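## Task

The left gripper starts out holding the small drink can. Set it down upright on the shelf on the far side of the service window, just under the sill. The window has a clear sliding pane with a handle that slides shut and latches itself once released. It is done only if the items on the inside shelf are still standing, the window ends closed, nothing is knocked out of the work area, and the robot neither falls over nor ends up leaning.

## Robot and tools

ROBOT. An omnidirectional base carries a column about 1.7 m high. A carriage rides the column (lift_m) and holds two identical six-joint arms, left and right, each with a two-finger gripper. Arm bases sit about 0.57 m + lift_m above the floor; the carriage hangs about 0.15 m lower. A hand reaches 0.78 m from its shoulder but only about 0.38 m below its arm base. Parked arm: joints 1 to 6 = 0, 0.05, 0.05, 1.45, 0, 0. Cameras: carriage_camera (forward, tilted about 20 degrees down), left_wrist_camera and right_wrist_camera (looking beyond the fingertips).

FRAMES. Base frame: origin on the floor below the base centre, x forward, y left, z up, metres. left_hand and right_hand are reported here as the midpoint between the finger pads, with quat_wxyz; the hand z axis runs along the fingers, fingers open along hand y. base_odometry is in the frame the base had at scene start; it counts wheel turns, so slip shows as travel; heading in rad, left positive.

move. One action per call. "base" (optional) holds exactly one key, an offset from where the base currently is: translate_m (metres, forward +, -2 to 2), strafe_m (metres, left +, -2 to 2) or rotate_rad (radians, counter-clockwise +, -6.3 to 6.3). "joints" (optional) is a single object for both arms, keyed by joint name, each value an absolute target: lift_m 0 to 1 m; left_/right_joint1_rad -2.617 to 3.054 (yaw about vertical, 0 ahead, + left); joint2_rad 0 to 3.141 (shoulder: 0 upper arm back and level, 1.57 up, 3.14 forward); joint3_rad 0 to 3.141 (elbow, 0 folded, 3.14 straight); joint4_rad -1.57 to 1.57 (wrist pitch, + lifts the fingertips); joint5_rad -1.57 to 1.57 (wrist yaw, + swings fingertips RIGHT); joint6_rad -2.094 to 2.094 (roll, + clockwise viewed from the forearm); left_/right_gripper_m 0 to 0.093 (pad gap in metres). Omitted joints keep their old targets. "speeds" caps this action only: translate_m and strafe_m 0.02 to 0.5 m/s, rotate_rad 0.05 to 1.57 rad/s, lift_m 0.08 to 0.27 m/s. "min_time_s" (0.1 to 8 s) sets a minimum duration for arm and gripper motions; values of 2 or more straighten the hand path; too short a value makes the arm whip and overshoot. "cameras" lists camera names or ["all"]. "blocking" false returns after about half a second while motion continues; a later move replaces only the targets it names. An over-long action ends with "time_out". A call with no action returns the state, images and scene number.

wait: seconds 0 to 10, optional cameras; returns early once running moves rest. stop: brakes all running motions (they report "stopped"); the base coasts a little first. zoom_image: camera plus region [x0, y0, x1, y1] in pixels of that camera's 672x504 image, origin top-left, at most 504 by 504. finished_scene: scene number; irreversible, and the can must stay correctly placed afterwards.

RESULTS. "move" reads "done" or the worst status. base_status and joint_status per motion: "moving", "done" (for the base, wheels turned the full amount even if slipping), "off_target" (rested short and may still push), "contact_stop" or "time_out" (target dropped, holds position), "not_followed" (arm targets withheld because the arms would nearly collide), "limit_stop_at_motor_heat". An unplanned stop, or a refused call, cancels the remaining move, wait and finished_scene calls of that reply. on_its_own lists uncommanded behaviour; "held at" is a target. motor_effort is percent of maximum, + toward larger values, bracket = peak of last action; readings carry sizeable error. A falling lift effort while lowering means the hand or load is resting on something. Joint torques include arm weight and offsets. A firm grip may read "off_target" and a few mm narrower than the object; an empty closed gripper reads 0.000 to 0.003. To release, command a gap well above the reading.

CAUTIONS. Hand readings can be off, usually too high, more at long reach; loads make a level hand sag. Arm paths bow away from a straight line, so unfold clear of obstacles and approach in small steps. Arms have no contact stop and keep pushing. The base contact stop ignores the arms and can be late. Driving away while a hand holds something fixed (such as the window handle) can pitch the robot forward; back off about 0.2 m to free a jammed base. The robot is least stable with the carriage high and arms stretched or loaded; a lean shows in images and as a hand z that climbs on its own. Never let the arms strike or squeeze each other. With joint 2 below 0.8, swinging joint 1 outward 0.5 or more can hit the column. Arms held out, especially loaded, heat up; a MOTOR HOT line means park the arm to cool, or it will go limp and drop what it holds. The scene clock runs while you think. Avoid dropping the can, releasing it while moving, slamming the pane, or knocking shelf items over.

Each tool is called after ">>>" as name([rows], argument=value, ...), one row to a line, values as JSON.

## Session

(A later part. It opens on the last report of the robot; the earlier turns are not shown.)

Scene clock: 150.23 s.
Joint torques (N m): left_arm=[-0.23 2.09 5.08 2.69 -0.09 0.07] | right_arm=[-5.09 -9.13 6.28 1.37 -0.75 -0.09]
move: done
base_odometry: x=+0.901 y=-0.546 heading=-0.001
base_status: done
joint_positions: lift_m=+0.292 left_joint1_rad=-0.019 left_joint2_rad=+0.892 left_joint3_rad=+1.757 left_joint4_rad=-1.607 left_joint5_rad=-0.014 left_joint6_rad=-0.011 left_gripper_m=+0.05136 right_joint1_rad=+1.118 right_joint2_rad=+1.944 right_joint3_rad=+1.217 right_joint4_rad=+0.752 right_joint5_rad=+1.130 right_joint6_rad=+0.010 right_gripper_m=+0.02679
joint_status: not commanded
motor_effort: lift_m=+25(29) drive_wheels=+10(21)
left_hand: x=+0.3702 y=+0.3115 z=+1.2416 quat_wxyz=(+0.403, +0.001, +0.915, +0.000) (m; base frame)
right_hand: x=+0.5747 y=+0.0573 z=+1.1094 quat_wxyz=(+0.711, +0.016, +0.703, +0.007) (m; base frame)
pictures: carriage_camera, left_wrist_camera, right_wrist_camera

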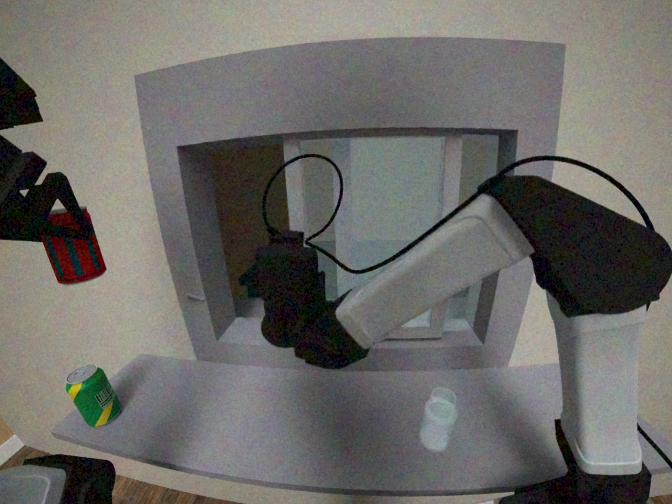

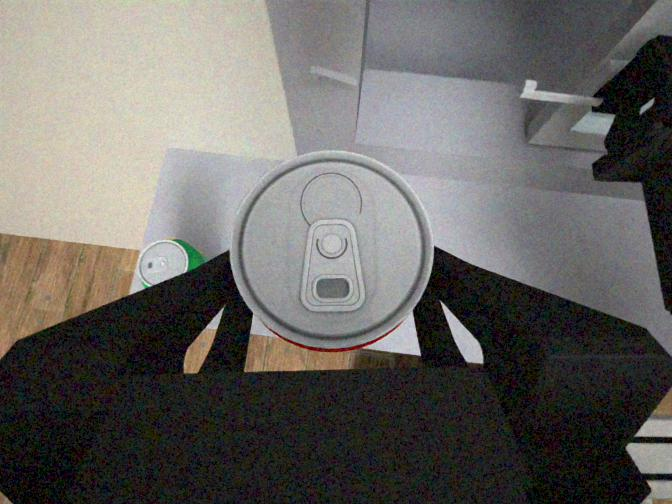

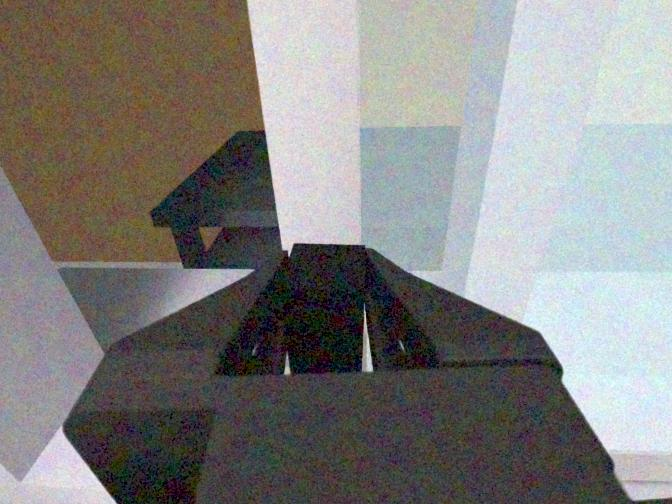

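>>> move(base={"strafe_m": -0.02}, speeds={"strafe_m":0.06}, joints={"left_joint1_rad":-0.52,"left_joint2_rad":1.29,"left_joint3_rad":0.97,"left_joint4_rad":-0.37,"left_joint5_rad":-0.39,"left_joint6_rad":-0.34}, min_time_s=3.5, cameras=["all"])

Scene clock: 175.77 s.
Joint torques (N m): left_arm=[-0.85 -3.62 6.68 2.78 -0.54 -0.07] | right_arm=[-5.38 -9.03 6.3 1.37 -0.72 -0.09]
move: off_target
base_odometry: x=+0.901 y=-0.566 heading=-0.002
base_status: done
joint_positions: lift_m=+0.292 left_joint1_rad=-0.513 left_joint2_rad=+1.287 left_joint3_rad=+0.966 left_joint4_rad=-0.422 left_joint5_rad=-0.365 left_joint6_rad=-0.327 left_gripper_m=+0.05136 right_joint1_rad=+1.121 right_joint2_rad=+1.943 right_joint3_rad=+1.217 right_joint4_rad=+0.753 right_joint5_rad=+1.127 right_joint6_rad=+0.010 right_gripper_m=+0.02679
joint_status: left_joint4_rad off_target (ended at -0.422, target -0.370); left_joint5_rad off_target (ended at -0.364, target -0.390); the others done
motor_effort: lift_m=+26(28) drive_wheels=+10(18)
left_hand: x=+0.5741 y=+0.1835 z=+1.0513 quat_wxyz=(+0.429, +0.011, +0.903, -0.010) (m; base frame)
right_hand: x=+0.5734 y=+0.0590 z=+1.1101 quat_wxyz=(+0.711, +0.014, +0.703, +0.010) (m; base frame)
pictures: carriage_camera, left_wrist_camera, right_wrist_camera

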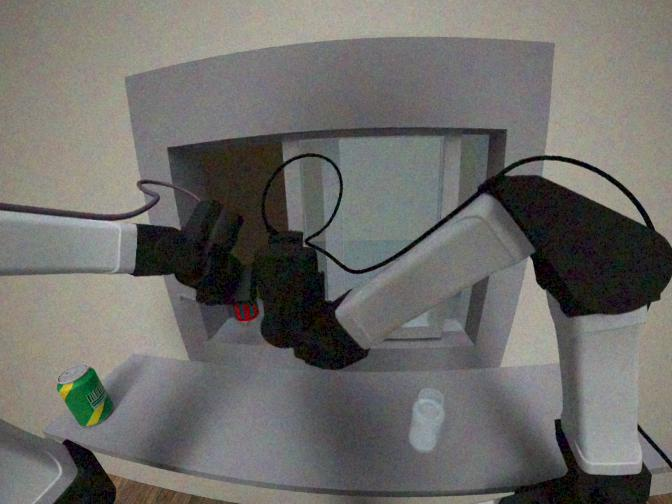

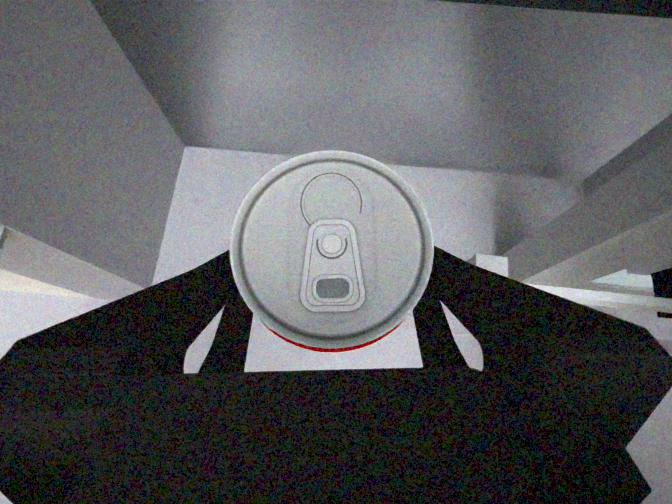

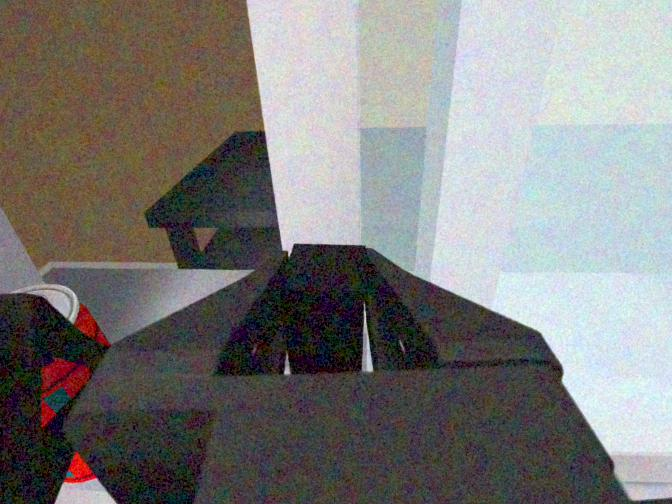

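>>> move(joints={"left_joint1_rad":-0.4,"left_joint2_rad":1.815,"left_joint3_rad":1.54,"left_joint4_rad":-0.4,"left_joint5_rad":-0.31,"left_joint6_rad":-0.26}, min_time_s=3, cameras=["all"])

Scene clock: 181.73 s.
Joint torques (N m): left_arm=[0.53 -7.36 9.39 2.57 -0.15 0.21] | right_arm=[-5.39 -9.03 6.28 1.37 -0.72 -0.07]
move: done
base_odometry: x=+0.901 y=-0.566 heading=-0.002
base_status: not commanded
joint_positions: lift_m=+0.292 left_joint1_rad=-0.407 left_joint2_rad=+1.810 left_joint3_rad=+1.503 left_joint4_rad=-0.433 left_joint5_rad=-0.319 left_joint6_rad=-0.273 left_gripper_m=+0.05136 right_joint1_rad=+1.121 right_joint2_rad=+1.943 right_joint3_rad=+1.217 right_joint4_rad=+0.753 right_joint5_rad=+1.127 right_joint6_rad=+0.008 right_gripper_m=+0.02679
joint_status: all done
motor_effort: lift_m=+25(29) drive_wheels=+10(10)
left_hand: x=+0.7106 y=+0.1598 z=+1.0563 quat_wxyz=(+0.424, -0.004, +0.906, +0.004) (m; base frame)
right_hand: x=+0.5734 y=+0.0590 z=+1.1102 quat_wxyz=(+0.711, +0.013, +0.703, +0.009) (m; base frame)
pictures: carriage_camera, left_wrist_camera, right_wrist_camera

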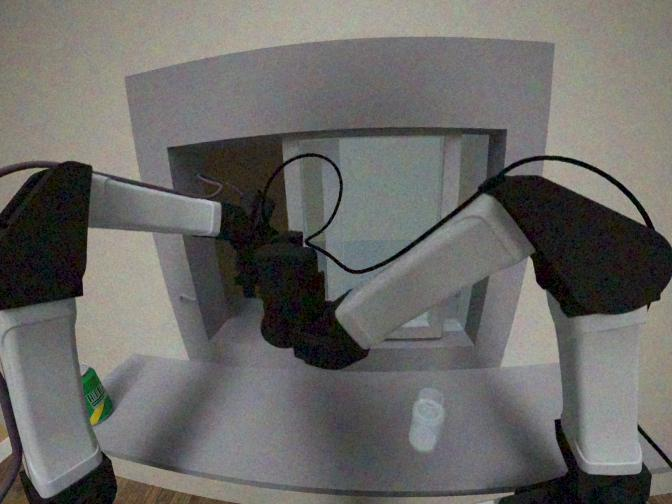

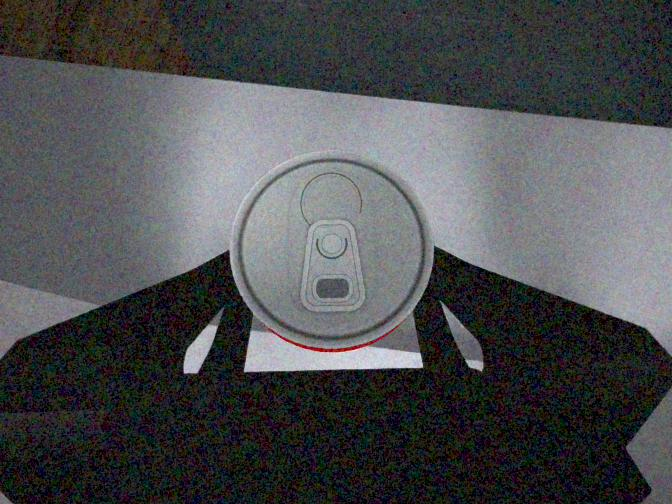

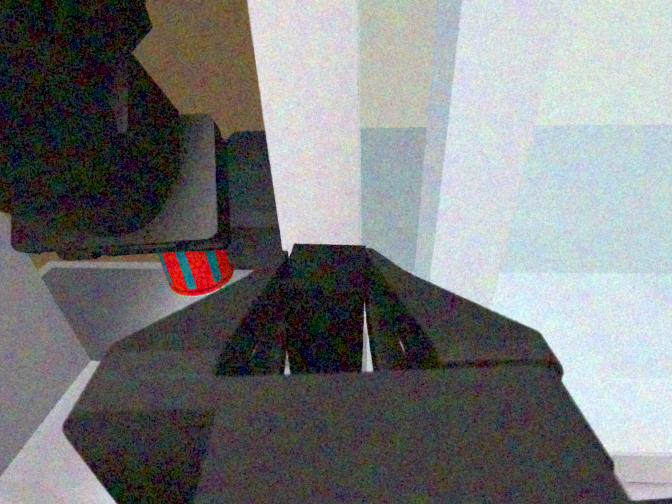

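>>> move(joints={"left_joint1_rad":-0.31,"left_joint2_rad":2.21,"left_joint3_rad":1.99,"left_joint4_rad":-0.46,"left_joint5_rad":-0.24,"left_joint6_rad":-0.2}, min_time_s=3, cameras=["left_wrist_camera","right_wrist_camera"])

Scene clock: 193.00 s.
Joint torques (N m): left_arm=[0.55 -9.8 9.44 2.59 -0.07 0.24] | right_arm=[-5.39 -9.05 6.27 1.37 -0.72 -0.07]
move: done
base_odometry: x=+0.901 y=-0.566 heading=-0.002
base_status: not commanded
joint_positions: lift_m=+0.292 left_joint1_rad=-0.317 left_joint2_rad=+2.205 left_joint3_rad=+1.953 left_joint4_rad=-0.493 left_joint5_rad=-0.250 left_joint6_rad=-0.213 left_gripper_m=+0.05136 right_joint1_rad=+1.121 right_joint2_rad=+1.943 right_joint3_rad=+1.217 right_joint4_rad=+0.753 right_joint5_rad=+1.127 right_joint6_rad=+0.008 right_gripper_m=+0.02679
joint_status: all done
motor_effort: lift_m=+27(29) drive_wheels=+10(10)
left_hand: x=+0.8099 y=+0.1638 z=+1.0235 quat_wxyz=(+0.414, -0.003, +0.910, +0.006) (m; base frame)
right_hand: x=+0.5734 y=+0.0590 z=+1.1102 quat_wxyz=(+0.711, +0.013, +0.703, +0.009) (m; base frame)
pictures: left_wrist_camera, right_wrist_camera

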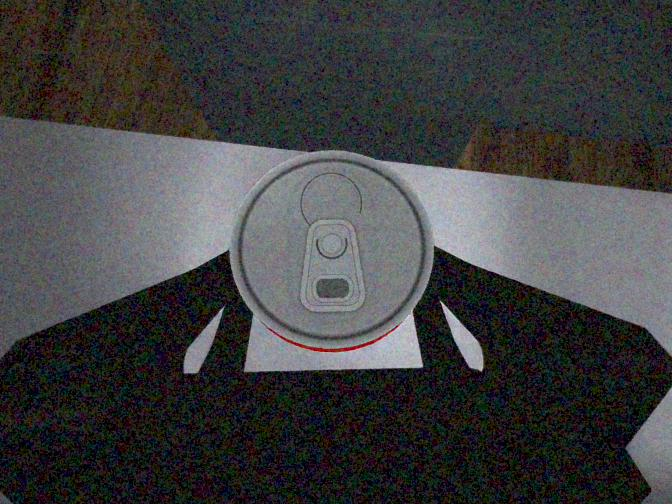

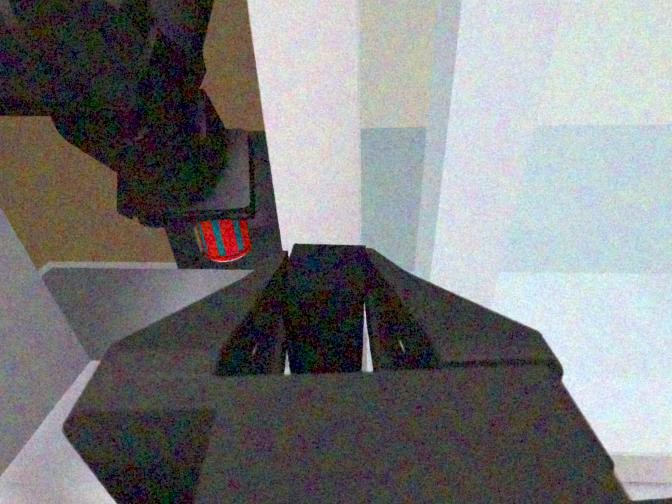

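>>> move(joints={"left_joint2_rad":2.243,"left_joint3_rad":1.83,"left_joint4_rad":-0.25,"left_joint1_rad":-0.31,"left_joint5_rad":-0.24,"left_joint6_rad":-0.2}, min_time_s=2.5, cameras=["left_wrist_camera","right_wrist_camera"])

>>> zoom_image(camera="right_wrist_camera", region=[20, 120, 320, 400])

Scene clock: 202.10 s.
Joint torques (N m): left_arm=[0.5 -10.14 6.68 2.85 -0.08 0.19] | right_arm=[-5.39 -9.03 6.28 1.37 -0.72 -0.07]
move: off_target
base_odometry: x=+0.901 y=-0.566 heading=-0.002
base_status: not commanded
joint_positions: lift_m=+0.292 left_joint1_rad=-0.317 left_joint2_rad=+2.237 left_joint3_rad=+1.826 left_joint4_rad=-0.303 left_joint5_rad=-0.250 left_joint6_rad=-0.213 left_gripper_m=+0.05136 right_joint1_rad=+1.121 right_joint2_rad=+1.943 right_joint3_rad=+1.217 right_joint4_rad=+0.753 right_joint5_rad=+1.127 right_joint6_rad=+0.008 right_gripper_m=+0.02679
joint_status: left_joint4_rad off_target (ended at -0.303, target -0.250); the others done
motor_effort: lift_m=+25(28) drive_wheels=+10(10)
left_hand: x=+0.8176 y=+0.1613 z=+0.9839 quat_wxyz=(+0.427, -0.005, +0.904, +0.002) (m; base frame)
right_hand: x=+0.5734 y=+0.0590 z=+1.1102 quat_wxyz=(+0.711, +0.013, +0.703, +0.009) (m; base frame)
pictures: left_wrist_camera, right_wrist_camera

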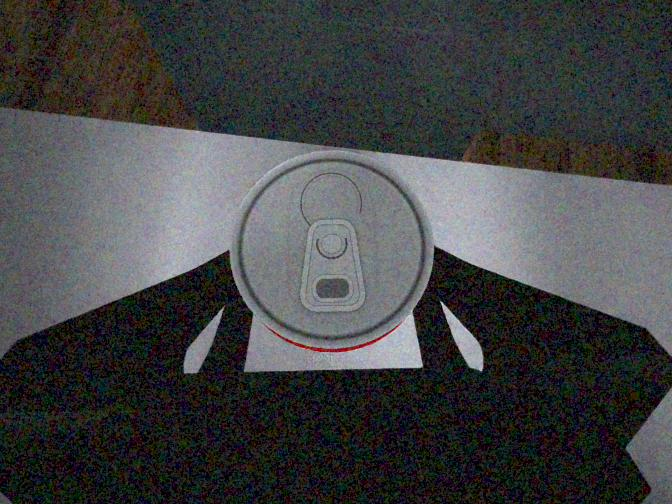

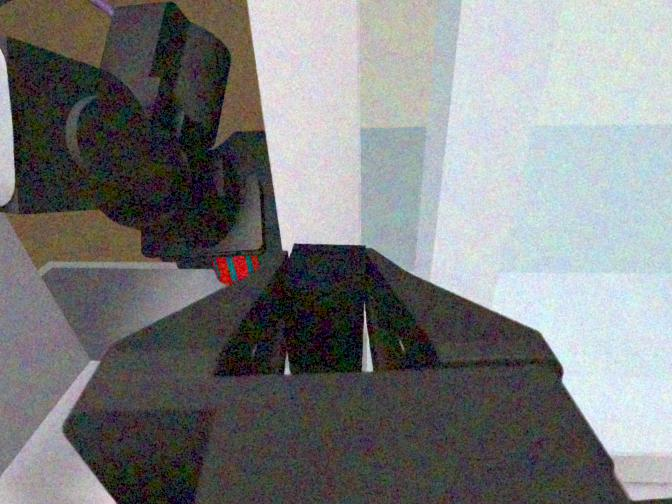

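Scaled by 1.680 from the camera's 672x504 image, which has a finer 960x720 frame.

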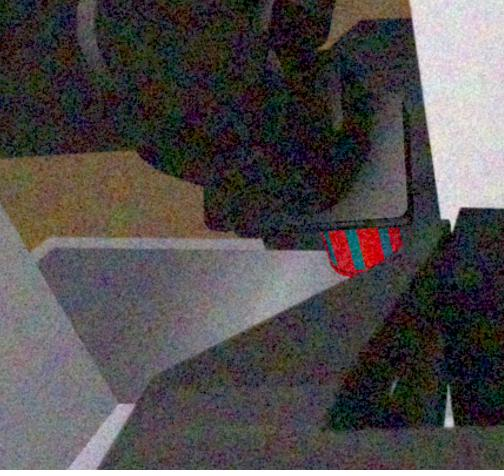

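>>> move(joints={"left_joint2_rad":2.25,"left_joint3_rad":1.74,"left_joint4_rad":-0.16}, min_time_s=2, cameras=["left_wrist_camera"])

>>> move(joints={"left_joint2_rad":2.262,"left_joint3_rad":1.69,"left_joint4_rad":-0.10}, min_time_s=2, cameras=["left_wrist_camera","right_wrist_camera"])

>>> zoom_image(camera="right_wrist_camera", region=[20, 120, 320, 400])

Scene clock: 210.60 s.
Joint torques (N m): left_arm=[0.65 -10.1 6.48 2.83 -0.08 0.2] | right_arm=[-5.38 -9.03 6.28 1.37 -0.72 -0.08]
move: off_target
base_odometry: x=+0.901 y=-0.566 heading=-0.002
base_status: not commanded
joint_positions: lift_m=+0.292 left_joint1_rad=-0.317 left_joint2_rad=+2.244 left_joint3_rad=+1.736 left_joint4_rad=-0.213 left_joint5_rad=-0.250 left_joint6_rad=-0.213 left_gripper_m=+0.05136 right_joint1_rad=+1.121 right_joint2_rad=+1.943 right_joint3_rad=+1.217 right_joint4_rad=+0.753 right_joint5_rad=+1.127 right_joint6_rad=+0.008 right_gripper_m=+0.02679
joint_status: left_joint4_rad off_target (ended at -0.213, target -0.160); the others done
motor_effort: lift_m=+24(27) drive_wheels=+10(10)
left_hand: x=+0.8129 y=+0.1627 z=+0.9577 quat_wxyz=(+0.425, -0.004, +0.905, +0.003) (m; base frame)
right_hand: x=+0.5734 y=+0.0590 z=+1.1102 quat_wxyz=(+0.711, +0.013, +0.703, +0.009) (m; base frame)
pictures: left_wrist_camera

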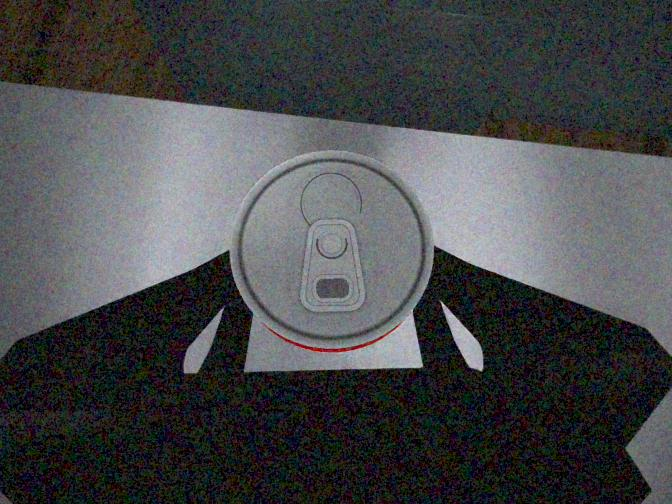

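Scene clock: 212.90 s.
Joint torques (N m): left_arm=[0.5 -9.91 6.42 2.86 -0.09 0.23] | right_arm=[-5.39 -9.03 6.28 1.37 -0.72 -0.07]
move: off_target
base_odometry: x=+0.901 y=-0.566 heading=-0.002
base_status: not commanded
joint_positions: lift_m=+0.292 left_joint1_rad=-0.317 left_joint2_rad=+2.256 left_joint3_rad=+1.686 left_joint4_rad=-0.153 left_joint5_rad=-0.250 left_joint6_rad=-0.213 left_gripper_m=+0.05136 right_joint1_rad=+1.121 right_joint2_rad=+1.943 right_joint3_rad=+1.217 right_joint4_rad=+0.753 right_joint5_rad=+1.127 right_joint6_rad=+0.008 right_gripper_m=+0.02679
joint_status: left_joint4_rad off_target (ended at -0.153, target -0.100); the others done
motor_effort: lift_m=+26(28) drive_wheels=+10(10)
left_hand: x=+0.8107 y=+0.1635 z=+0.9407 quat_wxyz=(+0.424, -0.004, +0.906, +0.003) (m; base frame)
right_hand: x=+0.5734 y=+0.0590 z=+1.1102 quat_wxyz=(+0.711, +0.013, +0.703, +0.009) (m; base frame)
pictures: left_wrist_camera, right_wrist_camera

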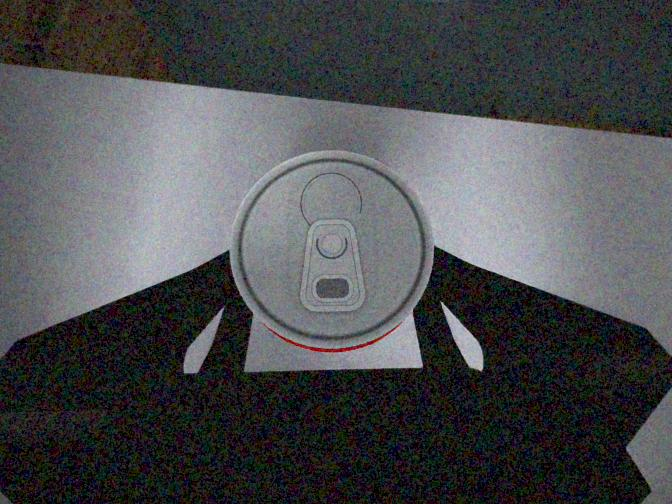

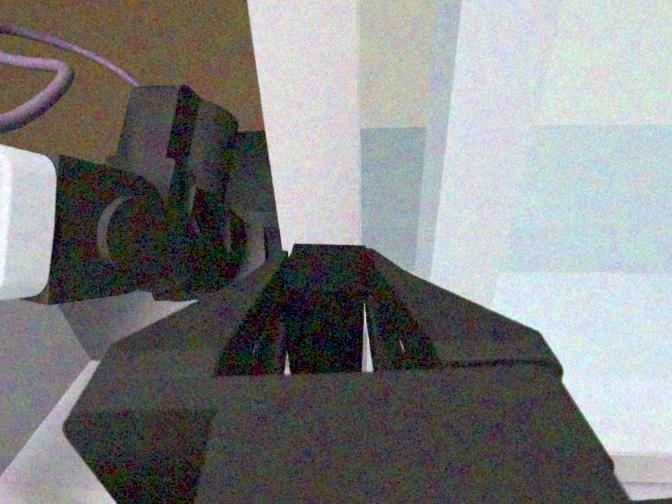

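Scaled by 1.680 from the camera's 672x504 image, which has a finer 960x720 frame.

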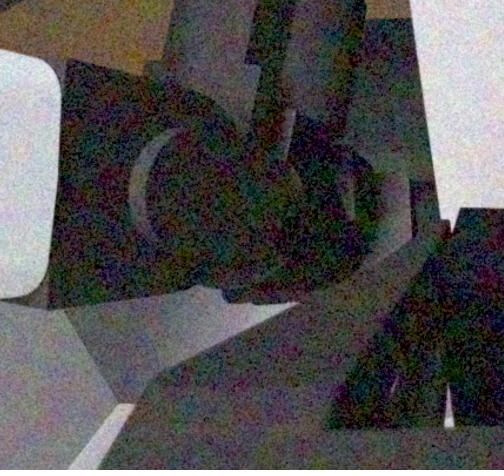

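>>> move(joints={"left_joint2_rad":2.27,"left_joint3_rad":1.655,"left_joint4_rad":-0.05}, min_time_s=2)

>>> move(joints={"left_joint2_rad":2.284,"left_joint3_rad":1.62,"left_joint4_rad":-0.0}, min_time_s=2, cameras=["left_wrist_camera"])

Scene clock: 218.67 s.
Joint torques (N m): left_arm=[0.44 -9.96 6.38 2.86 -0.07 0.2] | right_arm=[-5.42 -9.05 6.28 1.37 -0.72 -0.07]
move: off_target
base_odometry: x=+0.901 y=-0.566 heading=-0.002
base_status: not commanded
joint_positions: lift_m=+0.292 left_joint1_rad=-0.317 left_joint2_rad=+2.263 left_joint3_rad=+1.651 left_joint4_rad=-0.103 left_joint5_rad=-0.250 left_joint6_rad=-0.213 left_gripper_m=+0.05136 right_joint1_rad=+1.121 right_joint2_rad=+1.943 right_joint3_rad=+1.217 right_joint4_rad=+0.753 right_joint5_rad=+1.127 right_joint6_rad=+0.008 right_gripper_m=+0.02679
joint_status: left_joint4_rad off_target (ended at -0.103, target -0.050); the others done
motor_effort: lift_m=+23(27) drive_wheels=+10(10)
left_hand: x=+0.8098 y=+0.1638 z=+0.9308 quat_wxyz=(+0.427, -0.005, +0.904, +0.002) (m; base frame)
right_hand: x=+0.5734 y=+0.0590 z=+1.1102 quat_wxyz=(+0.711, +0.013, +0.703, +0.009) (m; base frame)
pictures: none

Scene clock: 220.93 s.
Joint torques (N m): left_arm=[0.46 -9.95 6.27 2.85 -0.1 0.19] | right_arm=[-5.41 -9.06 6.27 1.37 -0.72 -0.07]
move: off_target
base_odometry: x=+0.901 y=-0.566 heading=-0.002
base_status: not commanded
joint_positions: lift_m=+0.292 left_joint1_rad=-0.317 left_joint2_rad=+2.278 left_joint3_rad=+1.616 left_joint4_rad=-0.053 left_joint5_rad=-0.250 left_joint6_rad=-0.213 left_gripper_m=+0.05136 right_joint1_rad=+1.121 right_joint2_rad=+1.943 right_joint3_rad=+1.217 right_joint4_rad=+0.753 right_joint5_rad=+1.127 right_joint6_rad=+0.008 right_gripper_m=+0.02679
joint_status: left_joint4_rad off_target (ended at -0.053, target +0.000); the others done
motor_effort: lift_m=+25(28) drive_wheels=+10(10)
left_hand: x=+0.8080 y=+0.1644 z=+0.9165 quat_wxyz=(+0.427, -0.005, +0.904, +0.002) (m; base frame)
right_hand: x=+0.5734 y=+0.0590 z=+1.1102 quat_wxyz=(+0.711, +0.013, +0.703, +0.009) (m; base frame)
pictures: left_wrist_camera

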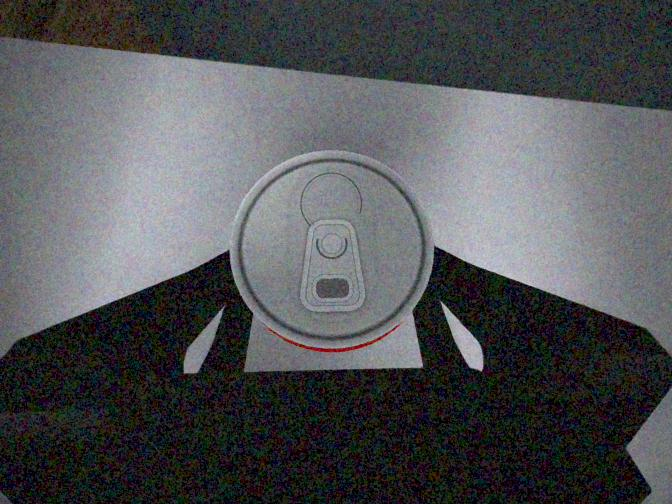

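>>> move(joints={"left_joint2_rad":2.295,"left_joint3_rad":1.585,"left_joint4_rad":0.045}, min_time_s=2)

>>> move(joints={"left_joint2_rad":2.305,"left_joint3_rad":1.55,"left_joint4_rad":0.09}, min_time_s=2, cameras=["left_wrist_camera","right_wrist_camera"])

Scene clock: 228.23 s.
Joint torques (N m): left_arm=[0.55 -9.92 6.05 2.86 -0.1 0.22] | right_arm=[-5.41 -9.03 6.28 1.37 -0.72 -0.08]
move: off_target
base_odometry: x=+0.901 y=-0.566 heading=-0.002
base_status: not commanded
joint_positions: lift_m=+0.292 left_joint1_rad=-0.317 left_joint2_rad=+2.289 left_joint3_rad=+1.581 left_joint4_rad=-0.008 left_joint5_rad=-0.250 left_joint6_rad=-0.213 left_gripper_m=+0.05136 right_joint1_rad=+1.121 right_joint2_rad=+1.943 right_joint3_rad=+1.217 right_joint4_rad=+0.753 right_joint5_rad=+1.127 right_joint6_rad=+0.008 right_gripper_m=+0.02679
joint_status: left_joint4_rad off_target (ended at -0.008, target +0.045); the others done
motor_effort: lift_m=+26(28) drive_wheels=+10(10)
left_hand: x=+0.8052 y=+0.1653 z=+0.9042 quat_wxyz=(+0.427, -0.005, +0.904, +0.002) (m; base frame)
right_hand: x=+0.5734 y=+0.0590 z=+1.1102 quat_wxyz=(+0.711, +0.013, +0.703, +0.009) (m; base frame)
pictures: none

Scene clock: 230.53 s.
Joint torques (N m): left_arm=[0.54 -9.62 5.91 2.8 -0.11 0.22] | right_arm=[-5.39 -9.06 6.3 1.37 -0.72 -0.08]
move: off_target
base_odometry: x=+0.901 y=-0.566 heading=-0.002
base_status: not commanded
joint_positions: lift_m=+0.292 left_joint1_rad=-0.317 left_joint2_rad=+2.296 left_joint3_rad=+1.548 left_joint4_rad=+0.043 left_joint5_rad=-0.250 left_joint6_rad=-0.213 left_gripper_m=+0.05136 right_joint1_rad=+1.121 right_joint2_rad=+1.943 right_joint3_rad=+1.217 right_joint4_rad=+0.753 right_joint5_rad=+1.127 right_joint6_rad=+0.008 right_gripper_m=+0.02679
joint_status: left_joint4_rad off_target (ended at +0.043, target +0.090); the others done
motor_effort: lift_m=+25(28) drive_wheels=+10(10)
left_hand: x=+0.8036 y=+0.1658 z=+0.8960 quat_wxyz=(+0.431, -0.006, +0.902, +0.000) (m; base frame)
right_hand: x=+0.5734 y=+0.0590 z=+1.1102 quat_wxyz=(+0.711, +0.013, +0.703, +0.009) (m; base frame)
pictures: left_wrist_camera, right_wrist_camera

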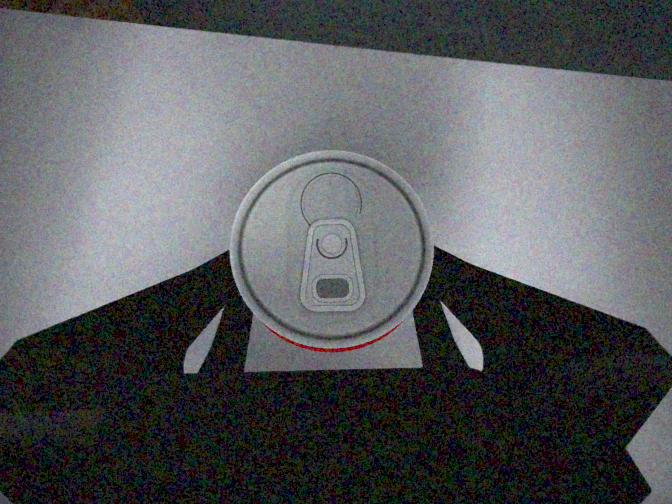

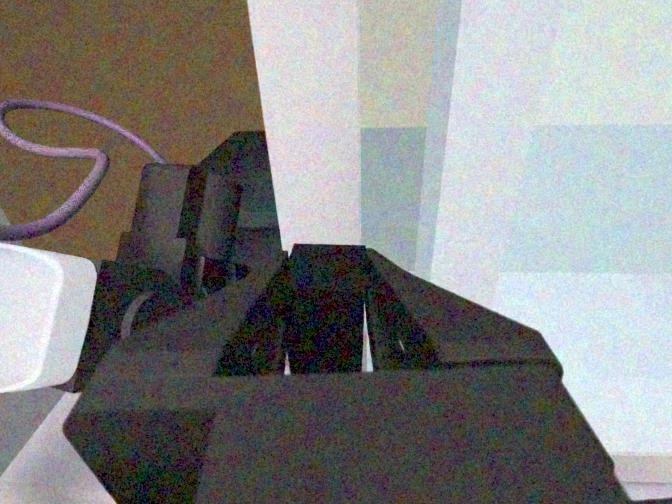

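>>> move(joints={"left_joint2_rad":2.31,"left_joint3_rad":1.53,"left_joint4_rad":0.115}, min_time_s=2)

>>> move(joints={"left_joint2_rad":2.315,"left_joint3_rad":1.51,"left_joint4_rad":0.14}, min_time_s=2, cameras=["left_wrist_camera"])

Scene clock: 236.37 s.
Joint torques (N m): left_arm=[0.54 -9.16 5.64 2.7 -0.07 0.19] | right_arm=[-5.41 -9.03 6.28 1.37 -0.73 -0.08]
move: done
base_odometry: x=+0.901 y=-0.566 heading=-0.002
base_status: not commanded
joint_positions: lift_m=+0.292 left_joint1_rad=-0.317 left_joint2_rad=+2.296 left_joint3_rad=+1.531 left_joint4_rad=+0.080 left_joint5_rad=-0.250 left_joint6_rad=-0.213 left_gripper_m=+0.05136 right_joint1_rad=+1.121 right_joint2_rad=+1.943 right_joint3_rad=+1.217 right_joint4_rad=+0.753 right_joint5_rad=+1.127 right_joint6_rad=+0.008 right_gripper_m=+0.02679
joint_status: all done
motor_effort: lift_m=+25(27) drive_wheels=+10(10)
left_hand: x=+0.8044 y=+0.1655 z=+0.8958 quat_wxyz=(+0.440, -0.007, +0.898, -0.002) (m; base frame)
right_hand: x=+0.5734 y=+0.0590 z=+1.1102 quat_wxyz=(+0.711, +0.013, +0.703, +0.009) (m; base frame)
pictures: none

Scene clock: 238.67 s.
Joint torques (N m): left_arm=[0.46 -8.77 5.42 2.56 -0.07 0.19] | right_arm=[-5.39 -9.07 6.27 1.37 -0.72 -0.08]
move: done
base_odometry: x=+0.901 y=-0.566 heading=-0.002
base_status: not commanded
joint_positions: lift_m=+0.292 left_joint1_rad=-0.317 left_joint2_rad=+2.296 left_joint3_rad=+1.513 left_joint4_rad=+0.117 left_joint5_rad=-0.250 left_joint6_rad=-0.212 left_gripper_m=+0.05136 right_joint1_rad=+1.121 right_joint2_rad=+1.943 right_joint3_rad=+1.217 right_joint4_rad=+0.753 right_joint5_rad=+1.127 right_joint6_rad=+0.008 right_gripper_m=+0.02679
joint_status: all done
motor_effort: lift_m=+26(28) drive_wheels=+10(10)
left_hand: x=+0.8051 y=+0.1653 z=+0.8957 quat_wxyz=(+0.448, -0.008, +0.894, -0.005) (m; base frame)
right_hand: x=+0.5734 y=+0.0590 z=+1.1102 quat_wxyz=(+0.711, +0.013, +0.703, +0.009) (m; base frame)
pictures: left_wrist_camera

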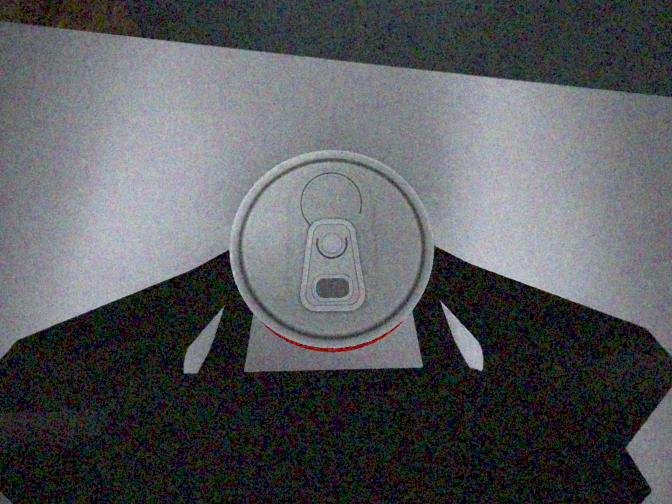

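>>> move(joints={"left_joint2_rad":2.305,"left_joint3_rad":1.555,"left_joint4_rad":0.035}, min_time_s=2)

>>> move(joints={"left_gripper_m":0.06}, min_time_s=2, cameras=["left_wrist_camera"])

Scene clock: 247.37 s.
Joint torques (N m): left_arm=[0.47 -9.63 7.28 2 -0.08 0.22] | right_arm=[-5.39 -9.05 6.3 1.37 -0.71 -0.07]
move: done
base_odometry: x=+0.901 y=-0.566 heading=-0.002
base_status: not commanded
joint_positions: lift_m=+0.292 left_joint1_rad=-0.317 left_joint2_rad=+2.296 left_joint3_rad=+1.536 left_joint4_rad=+0.062 left_joint5_rad=-0.250 left_joint6_rad=-0.212 left_gripper_m=+0.05136 right_joint1_rad=+1.121 right_joint2_rad=+1.943 right_joint3_rad=+1.217 right_joint4_rad=+0.753 right_joint5_rad=+1.127 right_joint6_rad=+0.008 right_gripper_m=+0.02679
joint_status: all done
motor_effort: lift_m=+25(28) drive_wheels=+10(10)
left_hand: x=+0.8033 y=+0.1659 z=+0.8947 quat_wxyz=(+0.434, -0.006, +0.901, -0.001) (m; base frame)
right_hand: x=+0.5734 y=+0.0590 z=+1.1102 quat_wxyz=(+0.711, +0.013, +0.703, +0.009) (m; base frame)
pictures: none

Scene clock: 249.67 s.
Joint torques (N m): left_arm=[0.69 -9.63 7.24 2.22 -0.08 0.21] | right_arm=[-5.39 -9.03 6.26 1.37 -0.72 -0.07]
move: done
base_odometry: x=+0.901 y=-0.566 heading=-0.002
base_status: not commanded
joint_positions: lift_m=+0.292 left_joint1_rad=-0.317 left_joint2_rad=+2.296 left_joint3_rad=+1.536 left_joint4_rad=+0.036 left_joint5_rad=-0.250 left_joint6_rad=-0.212 left_gripper_m=+0.05994 right_joint1_rad=+1.121 right_joint2_rad=+1.943 right_joint3_rad=+1.217 right_joint4_rad=+0.753 right_joint5_rad=+1.127 right_joint6_rad=+0.008 right_gripper_m=+0.02679
joint_status: all done
motor_effort: lift_m=+25(28) drive_wheels=+10(10)
left_hand: x=+0.7994 y=+0.1671 z=+0.8900 quat_wxyz=(+0.423, -0.004, +0.906, +0.003) (m; base frame)
right_hand: x=+0.5734 y=+0.0590 z=+1.1102 quat_wxyz=(+0.711, +0.013, +0.703, +0.009) (m; base frame)
pictures: left_wrist_camera

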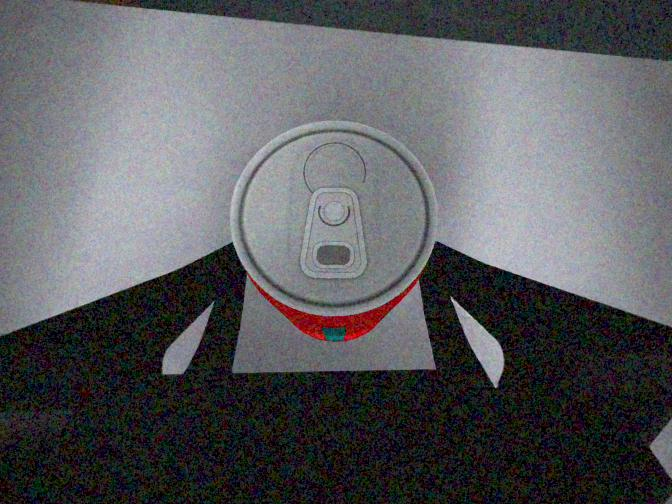

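>>> move(joints={"left_gripper_m":0.074}, min_time_s=1)

>>> move(joints={"left_joint1_rad":-0.345,"left_joint2_rad":2.08,"left_joint3_rad":1.475,"left_joint4_rad":-0.13}, min_time_s=2.5, cameras=["left_wrist_camera"])

Scene clock: 257.07 s.
Joint torques (N m): left_arm=[0.57 -9.68 7.27 2.23 -0.06 0.21] | right_arm=[-5.39 -9.05 6.28 1.37 -0.72 -0.08]
move: done
base_odometry: x=+0.901 y=-0.566 heading=-0.002
base_status: not commanded
joint_positions: lift_m=+0.292 left_joint1_rad=-0.317 left_joint2_rad=+2.296 left_joint3_rad=+1.536 left_joint4_rad=+0.036 left_joint5_rad=-0.250 left_joint6_rad=-0.212 left_gripper_m=+0.07391 right_joint1_rad=+1.121 right_joint2_rad=+1.943 right_joint3_rad=+1.217 right_joint4_rad=+0.753 right_joint5_rad=+1.127 right_joint6_rad=+0.008 right_gripper_m=+0.02679
joint_status: all done
motor_effort: lift_m=+25(28) drive_wheels=+10(10)
left_hand: x=+0.7994 y=+0.1671 z=+0.8900 quat_wxyz=(+0.423, -0.004, +0.906, +0.003) (m; base frame)
right_hand: x=+0.5734 y=+0.0590 z=+1.1102 quat_wxyz=(+0.711, +0.013, +0.703, +0.009) (m; base frame)
pictures: none

Scene clock: 259.87 s.
Joint torques (N m): left_arm=[-0.88 -13.29 5.65 2.18 -0.11 0.21] | right_arm=[-5.41 -9.03 6.3 1.37 -0.72 -0.08]
move: done
base_odometry: x=+0.901 y=-0.566 heading=-0.002
base_status: not commanded
joint_positions: lift_m=+0.292 left_joint1_rad=-0.338 left_joint2_rad=+2.127 left_joint3_rad=+1.478 left_joint4_rad=-0.129 left_joint5_rad=-0.250 left_joint6_rad=-0.212 left_gripper_m=+0.07391 right_joint1_rad=+1.121 right_joint2_rad=+1.943 right_joint3_rad=+1.217 right_joint4_rad=+0.753 right_joint5_rad=+1.127 right_joint6_rad=+0.008 right_gripper_m=+0.02679
joint_status: all done
motor_effort: lift_m=+24(28) drive_wheels=+10(10)
left_hand: x=+0.7659 y=+0.1654 z=+0.9321 quat_wxyz=(+0.400, +0.010, +0.916, +0.006) (m; base frame)
right_hand: x=+0.5734 y=+0.0590 z=+1.1102 quat_wxyz=(+0.711, +0.013, +0.703, +0.009) (m; base frame)
pictures: left_wrist_camera

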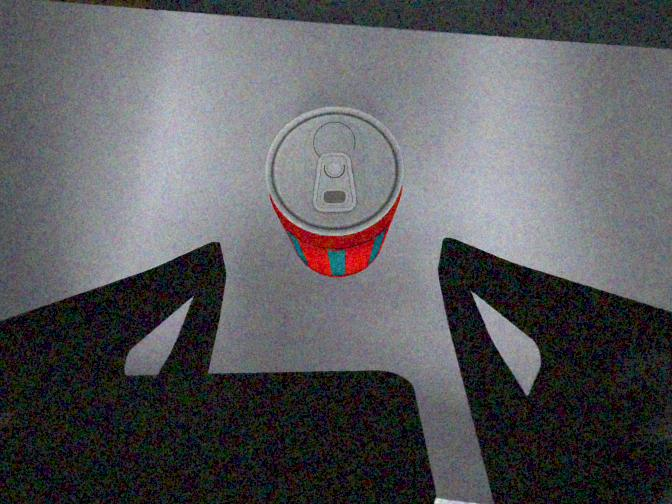

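Standing. Continue out via B, A, retracted; close gripper in transit.

>>> move(joints={"left_joint1_rad":-0.4,"left_joint2_rad":1.815,"left_joint3_rad":1.54,"left_joint4_rad":-0.4,"left_joint5_rad":-0.31,"left_joint6_rad":-0.26}, min_time_s=2.5)

>>> move(joints={"left_joint1_rad":-0.5,"left_joint2_rad":1.29,"left_joint3_rad":1.0,"left_joint4_rad":-0.37,"left_joint5_rad":-0.39,"left_joint6_rad":-0.34,"left_gripper_m":0.03}, min_time_s=2.5)

>>> move(joints={"left_joint1_rad":0,"left_joint2_rad":0.9,"left_joint3_rad":1.78,"left_joint4_rad":-1.5,"left_joint5_rad":0,"left_joint6_rad":0}, min_time_s=2.5, cameras=["all"])

Scene clock: 267.33 s.
Joint torques (N m): left_arm=[-0.85 -11.19 8.59 2.22 -0.41 -0.08] | right_arm=[-5.39 -9.03 6.28 1.37 -0.72 -0.08]
move: done
base_odometry: x=+0.901 y=-0.566 heading=-0.002
base_status: not commanded
joint_positions: lift_m=+0.292 left_joint1_rad=-0.393 left_joint2_rad=+1.855 left_joint3_rad=+1.513 left_joint4_rad=-0.398 left_joint5_rad=-0.293 left_joint6_rad=-0.247 left_gripper_m=+0.07391 right_joint1_rad=+1.121 right_joint2_rad=+1.943 right_joint3_rad=+1.217 right_joint4_rad=+0.753 right_joint5_rad=+1.127 right_joint6_rad=+0.008 right_gripper_m=+0.02679
joint_status: all done
motor_effort: lift_m=+23(29) drive_wheels=+10(10)
left_hand: x=+0.7219 y=+0.1583 z=+1.0441 quat_wxyz=(+0.421, +0.007, +0.907, +0.001) (m; base frame)
right_hand: x=+0.5734 y=+0.0590 z=+1.1102 quat_wxyz=(+0.711, +0.013, +0.703, +0.009) (m; base frame)
pictures: none

Scene clock: 270.13 s.
Joint torques (N m): left_arm=[-0.81 -5.94 5.93 2.45 -0.46 -0.08] | right_arm=[-5.39 -9.05 6.3 1.37 -0.72 -0.07]
move: done
base_odometry: x=+0.901 y=-0.566 heading=-0.002
base_status: not commanded
joint_positions: lift_m=+0.292 left_joint1_rad=-0.493 left_joint2_rad=+1.313 left_joint3_rad=+1.003 left_joint4_rad=-0.387 left_joint5_rad=-0.373 left_joint6_rad=-0.327 left_gripper_m=+0.03009 right_joint1_rad=+1.121 right_joint2_rad=+1.943 right_joint3_rad=+1.217 right_joint4_rad=+0.753 right_joint5_rad=+1.127 right_joint6_rad=+0.008 right_gripper_m=+0.02679
joint_status: all done
motor_effort: lift_m=+24(27) drive_wheels=+10(10)
left_hand: x=+0.5892 y=+0.1853 z=+1.0644 quat_wxyz=(+0.448, -0.004, +0.894, -0.012) (m; base frame)
right_hand: x=+0.5734 y=+0.0590 z=+1.1102 quat_wxyz=(+0.711, +0.013, +0.703, +0.009) (m; base frame)
pictures: none

Scene clock: 272.97 s.
Joint torques (N m): left_arm=[0.54 0.9 4.51 2.39 0.09 0.21] | right_arm=[-5.39 -9.05 6.28 1.37 -0.73 -0.07]
move: done
base_odometry: x=+0.901 y=-0.566 heading=-0.002
base_status: not commanded
joint_positions: lift_m=+0.292 left_joint1_rad=-0.007 left_joint2_rad=+0.906 left_joint3_rad=+1.764 left_joint4_rad=-1.499 left_joint5_rad=-0.017 left_joint6_rad=-0.013 left_gripper_m=+0.03009 right_joint1_rad=+1.121 right_joint2_rad=+1.943 right_joint3_rad=+1.217 right_joint4_rad=+0.753 right_joint5_rad=+1.127 right_joint6_rad=+0.008 right_gripper_m=+0.02679
joint_status: all done
motor_effort: lift_m=+27(28) drive_wheels=+10(10)
left_hand: x=+0.3904 y=+0.3137 z=+1.2626 quat_wxyz=(+0.449, -0.007, +0.894, +0.003) (m; base frame)
right_hand: x=+0.5734 y=+0.0590 z=+1.1101 quat_wxyz=(+0.711, +0.013, +0.703, +0.009) (m; base frame)
pictures: carriage_camera, left_wrist_camera, right_wrist_camera

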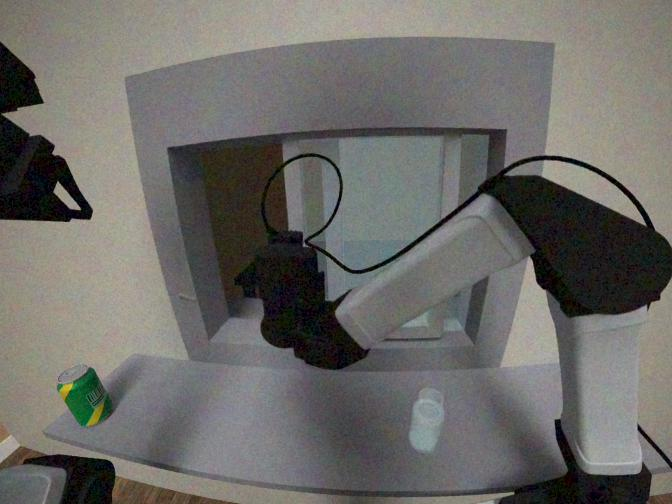

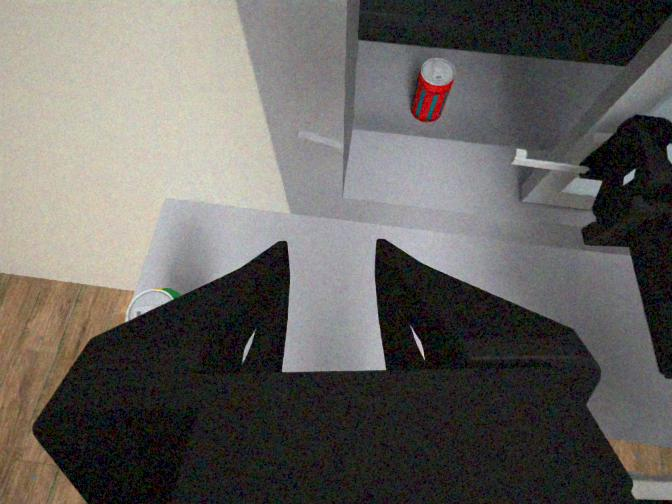

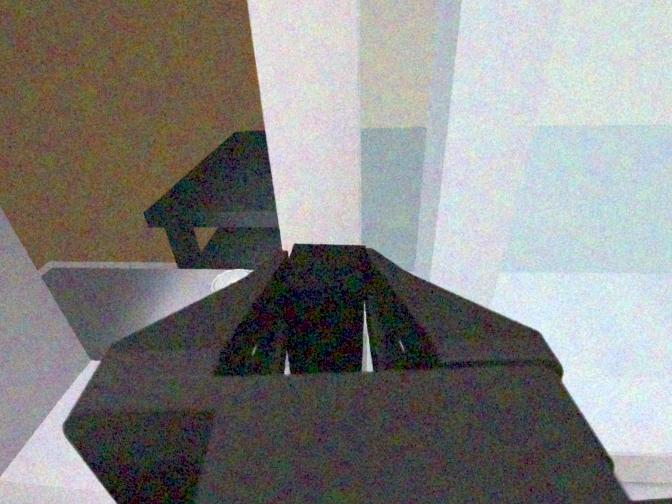

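>>> move(base={"strafe_m": 0.245}, speeds={"strafe_m":0.08}, cameras=["right_wrist_camera"])

>>> move(joints={"right_gripper_m":0.065}, min_time_s=1.5, cameras=["right_wrist_camera"])

Scene clock: 280.30 s.
Joint torques (N m): left_arm=[0.66 1.01 4.29 2.42 0.07 0.19] | right_arm=[-0.03 -8.84 6.13 1.74 -0.96 -0.83]
move: done
base_odometry: x=+0.901 y=-0.321 heading=-0.001
base_status: done
joint_positions: lift_m=+0.292 left_joint1_rad=-0.007 left_joint2_rad=+0.904 left_joint3_rad=+1.766 left_joint4_rad=-1.501 left_joint5_rad=-0.013 left_joint6_rad=-0.013 left_gripper_m=+0.03009 right_joint1_rad=+1.058 right_joint2_rad=+1.942 right_joint3_rad=+1.217 right_joint4_rad=+0.717 right_joint5_rad=+1.157 right_joint6_rad=+0.084 right_gripper_m=+0.02553
joint_status: not commanded
motor_effort: lift_m=+26(29) drive_wheels=+1(13)
left_hand: x=+0.3895 y=+0.3130 z=+1.2629 quat_wxyz=(+0.449, -0.005, +0.893, +0.001) (m; base frame)
right_hand: x=+0.5957 y=+0.0306 z=+1.1054 quat_wxyz=(+0.706, +0.062, +0.706, -0.008) (m; base frame)
pictures: right_wrist_camera

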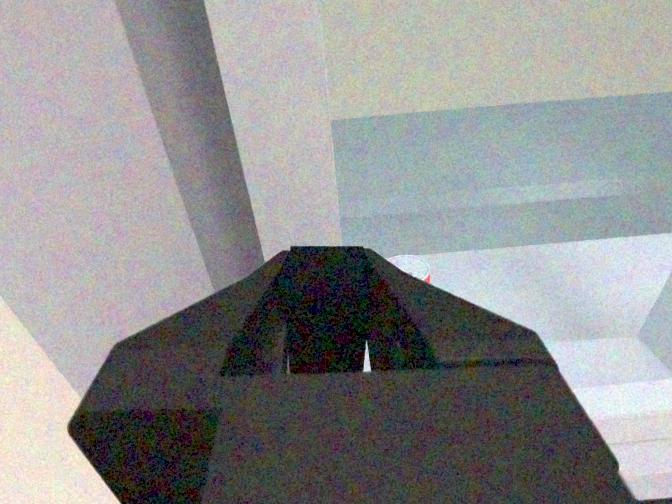

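Scene clock: 282.10 s.
Joint torques (N m): left_arm=[0.54 1.02 4.37 2.42 0.07 0.21] | right_arm=[0.09 -8.98 6.32 1.86 -0.09 -0.09]
move: done
base_odometry: x=+0.901 y=-0.321 heading=-0.001
base_status: not commanded
joint_positions: lift_m=+0.292 left_joint1_rad=-0.007 left_joint2_rad=+0.904 left_joint3_rad=+1.766 left_joint4_rad=-1.501 left_joint5_rad=-0.013 left_joint6_rad=-0.013 left_gripper_m=+0.03009 right_joint1_rad=+1.057 right_joint2_rad=+1.942 right_joint3_rad=+1.217 right_joint4_rad=+0.713 right_joint5_rad=+1.068 right_joint6_rad=+0.010 right_gripper_m=+0.06494
joint_status: all done
motor_effort: lift_m=+24(28) drive_wheels=+1(1)
left_hand: x=+0.3895 y=+0.3130 z=+1.2629 quat_wxyz=(+0.449, -0.005, +0.893, +0.001) (m; base frame)
right_hand: x=+0.5968 y=+0.0457 z=+1.1046 quat_wxyz=(+0.705, +0.003, +0.709, -0.004) (m; base frame)
pictures: right_wrist_camera

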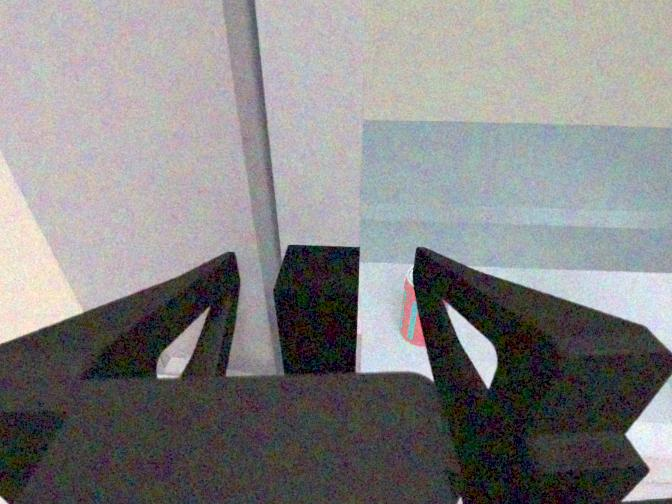

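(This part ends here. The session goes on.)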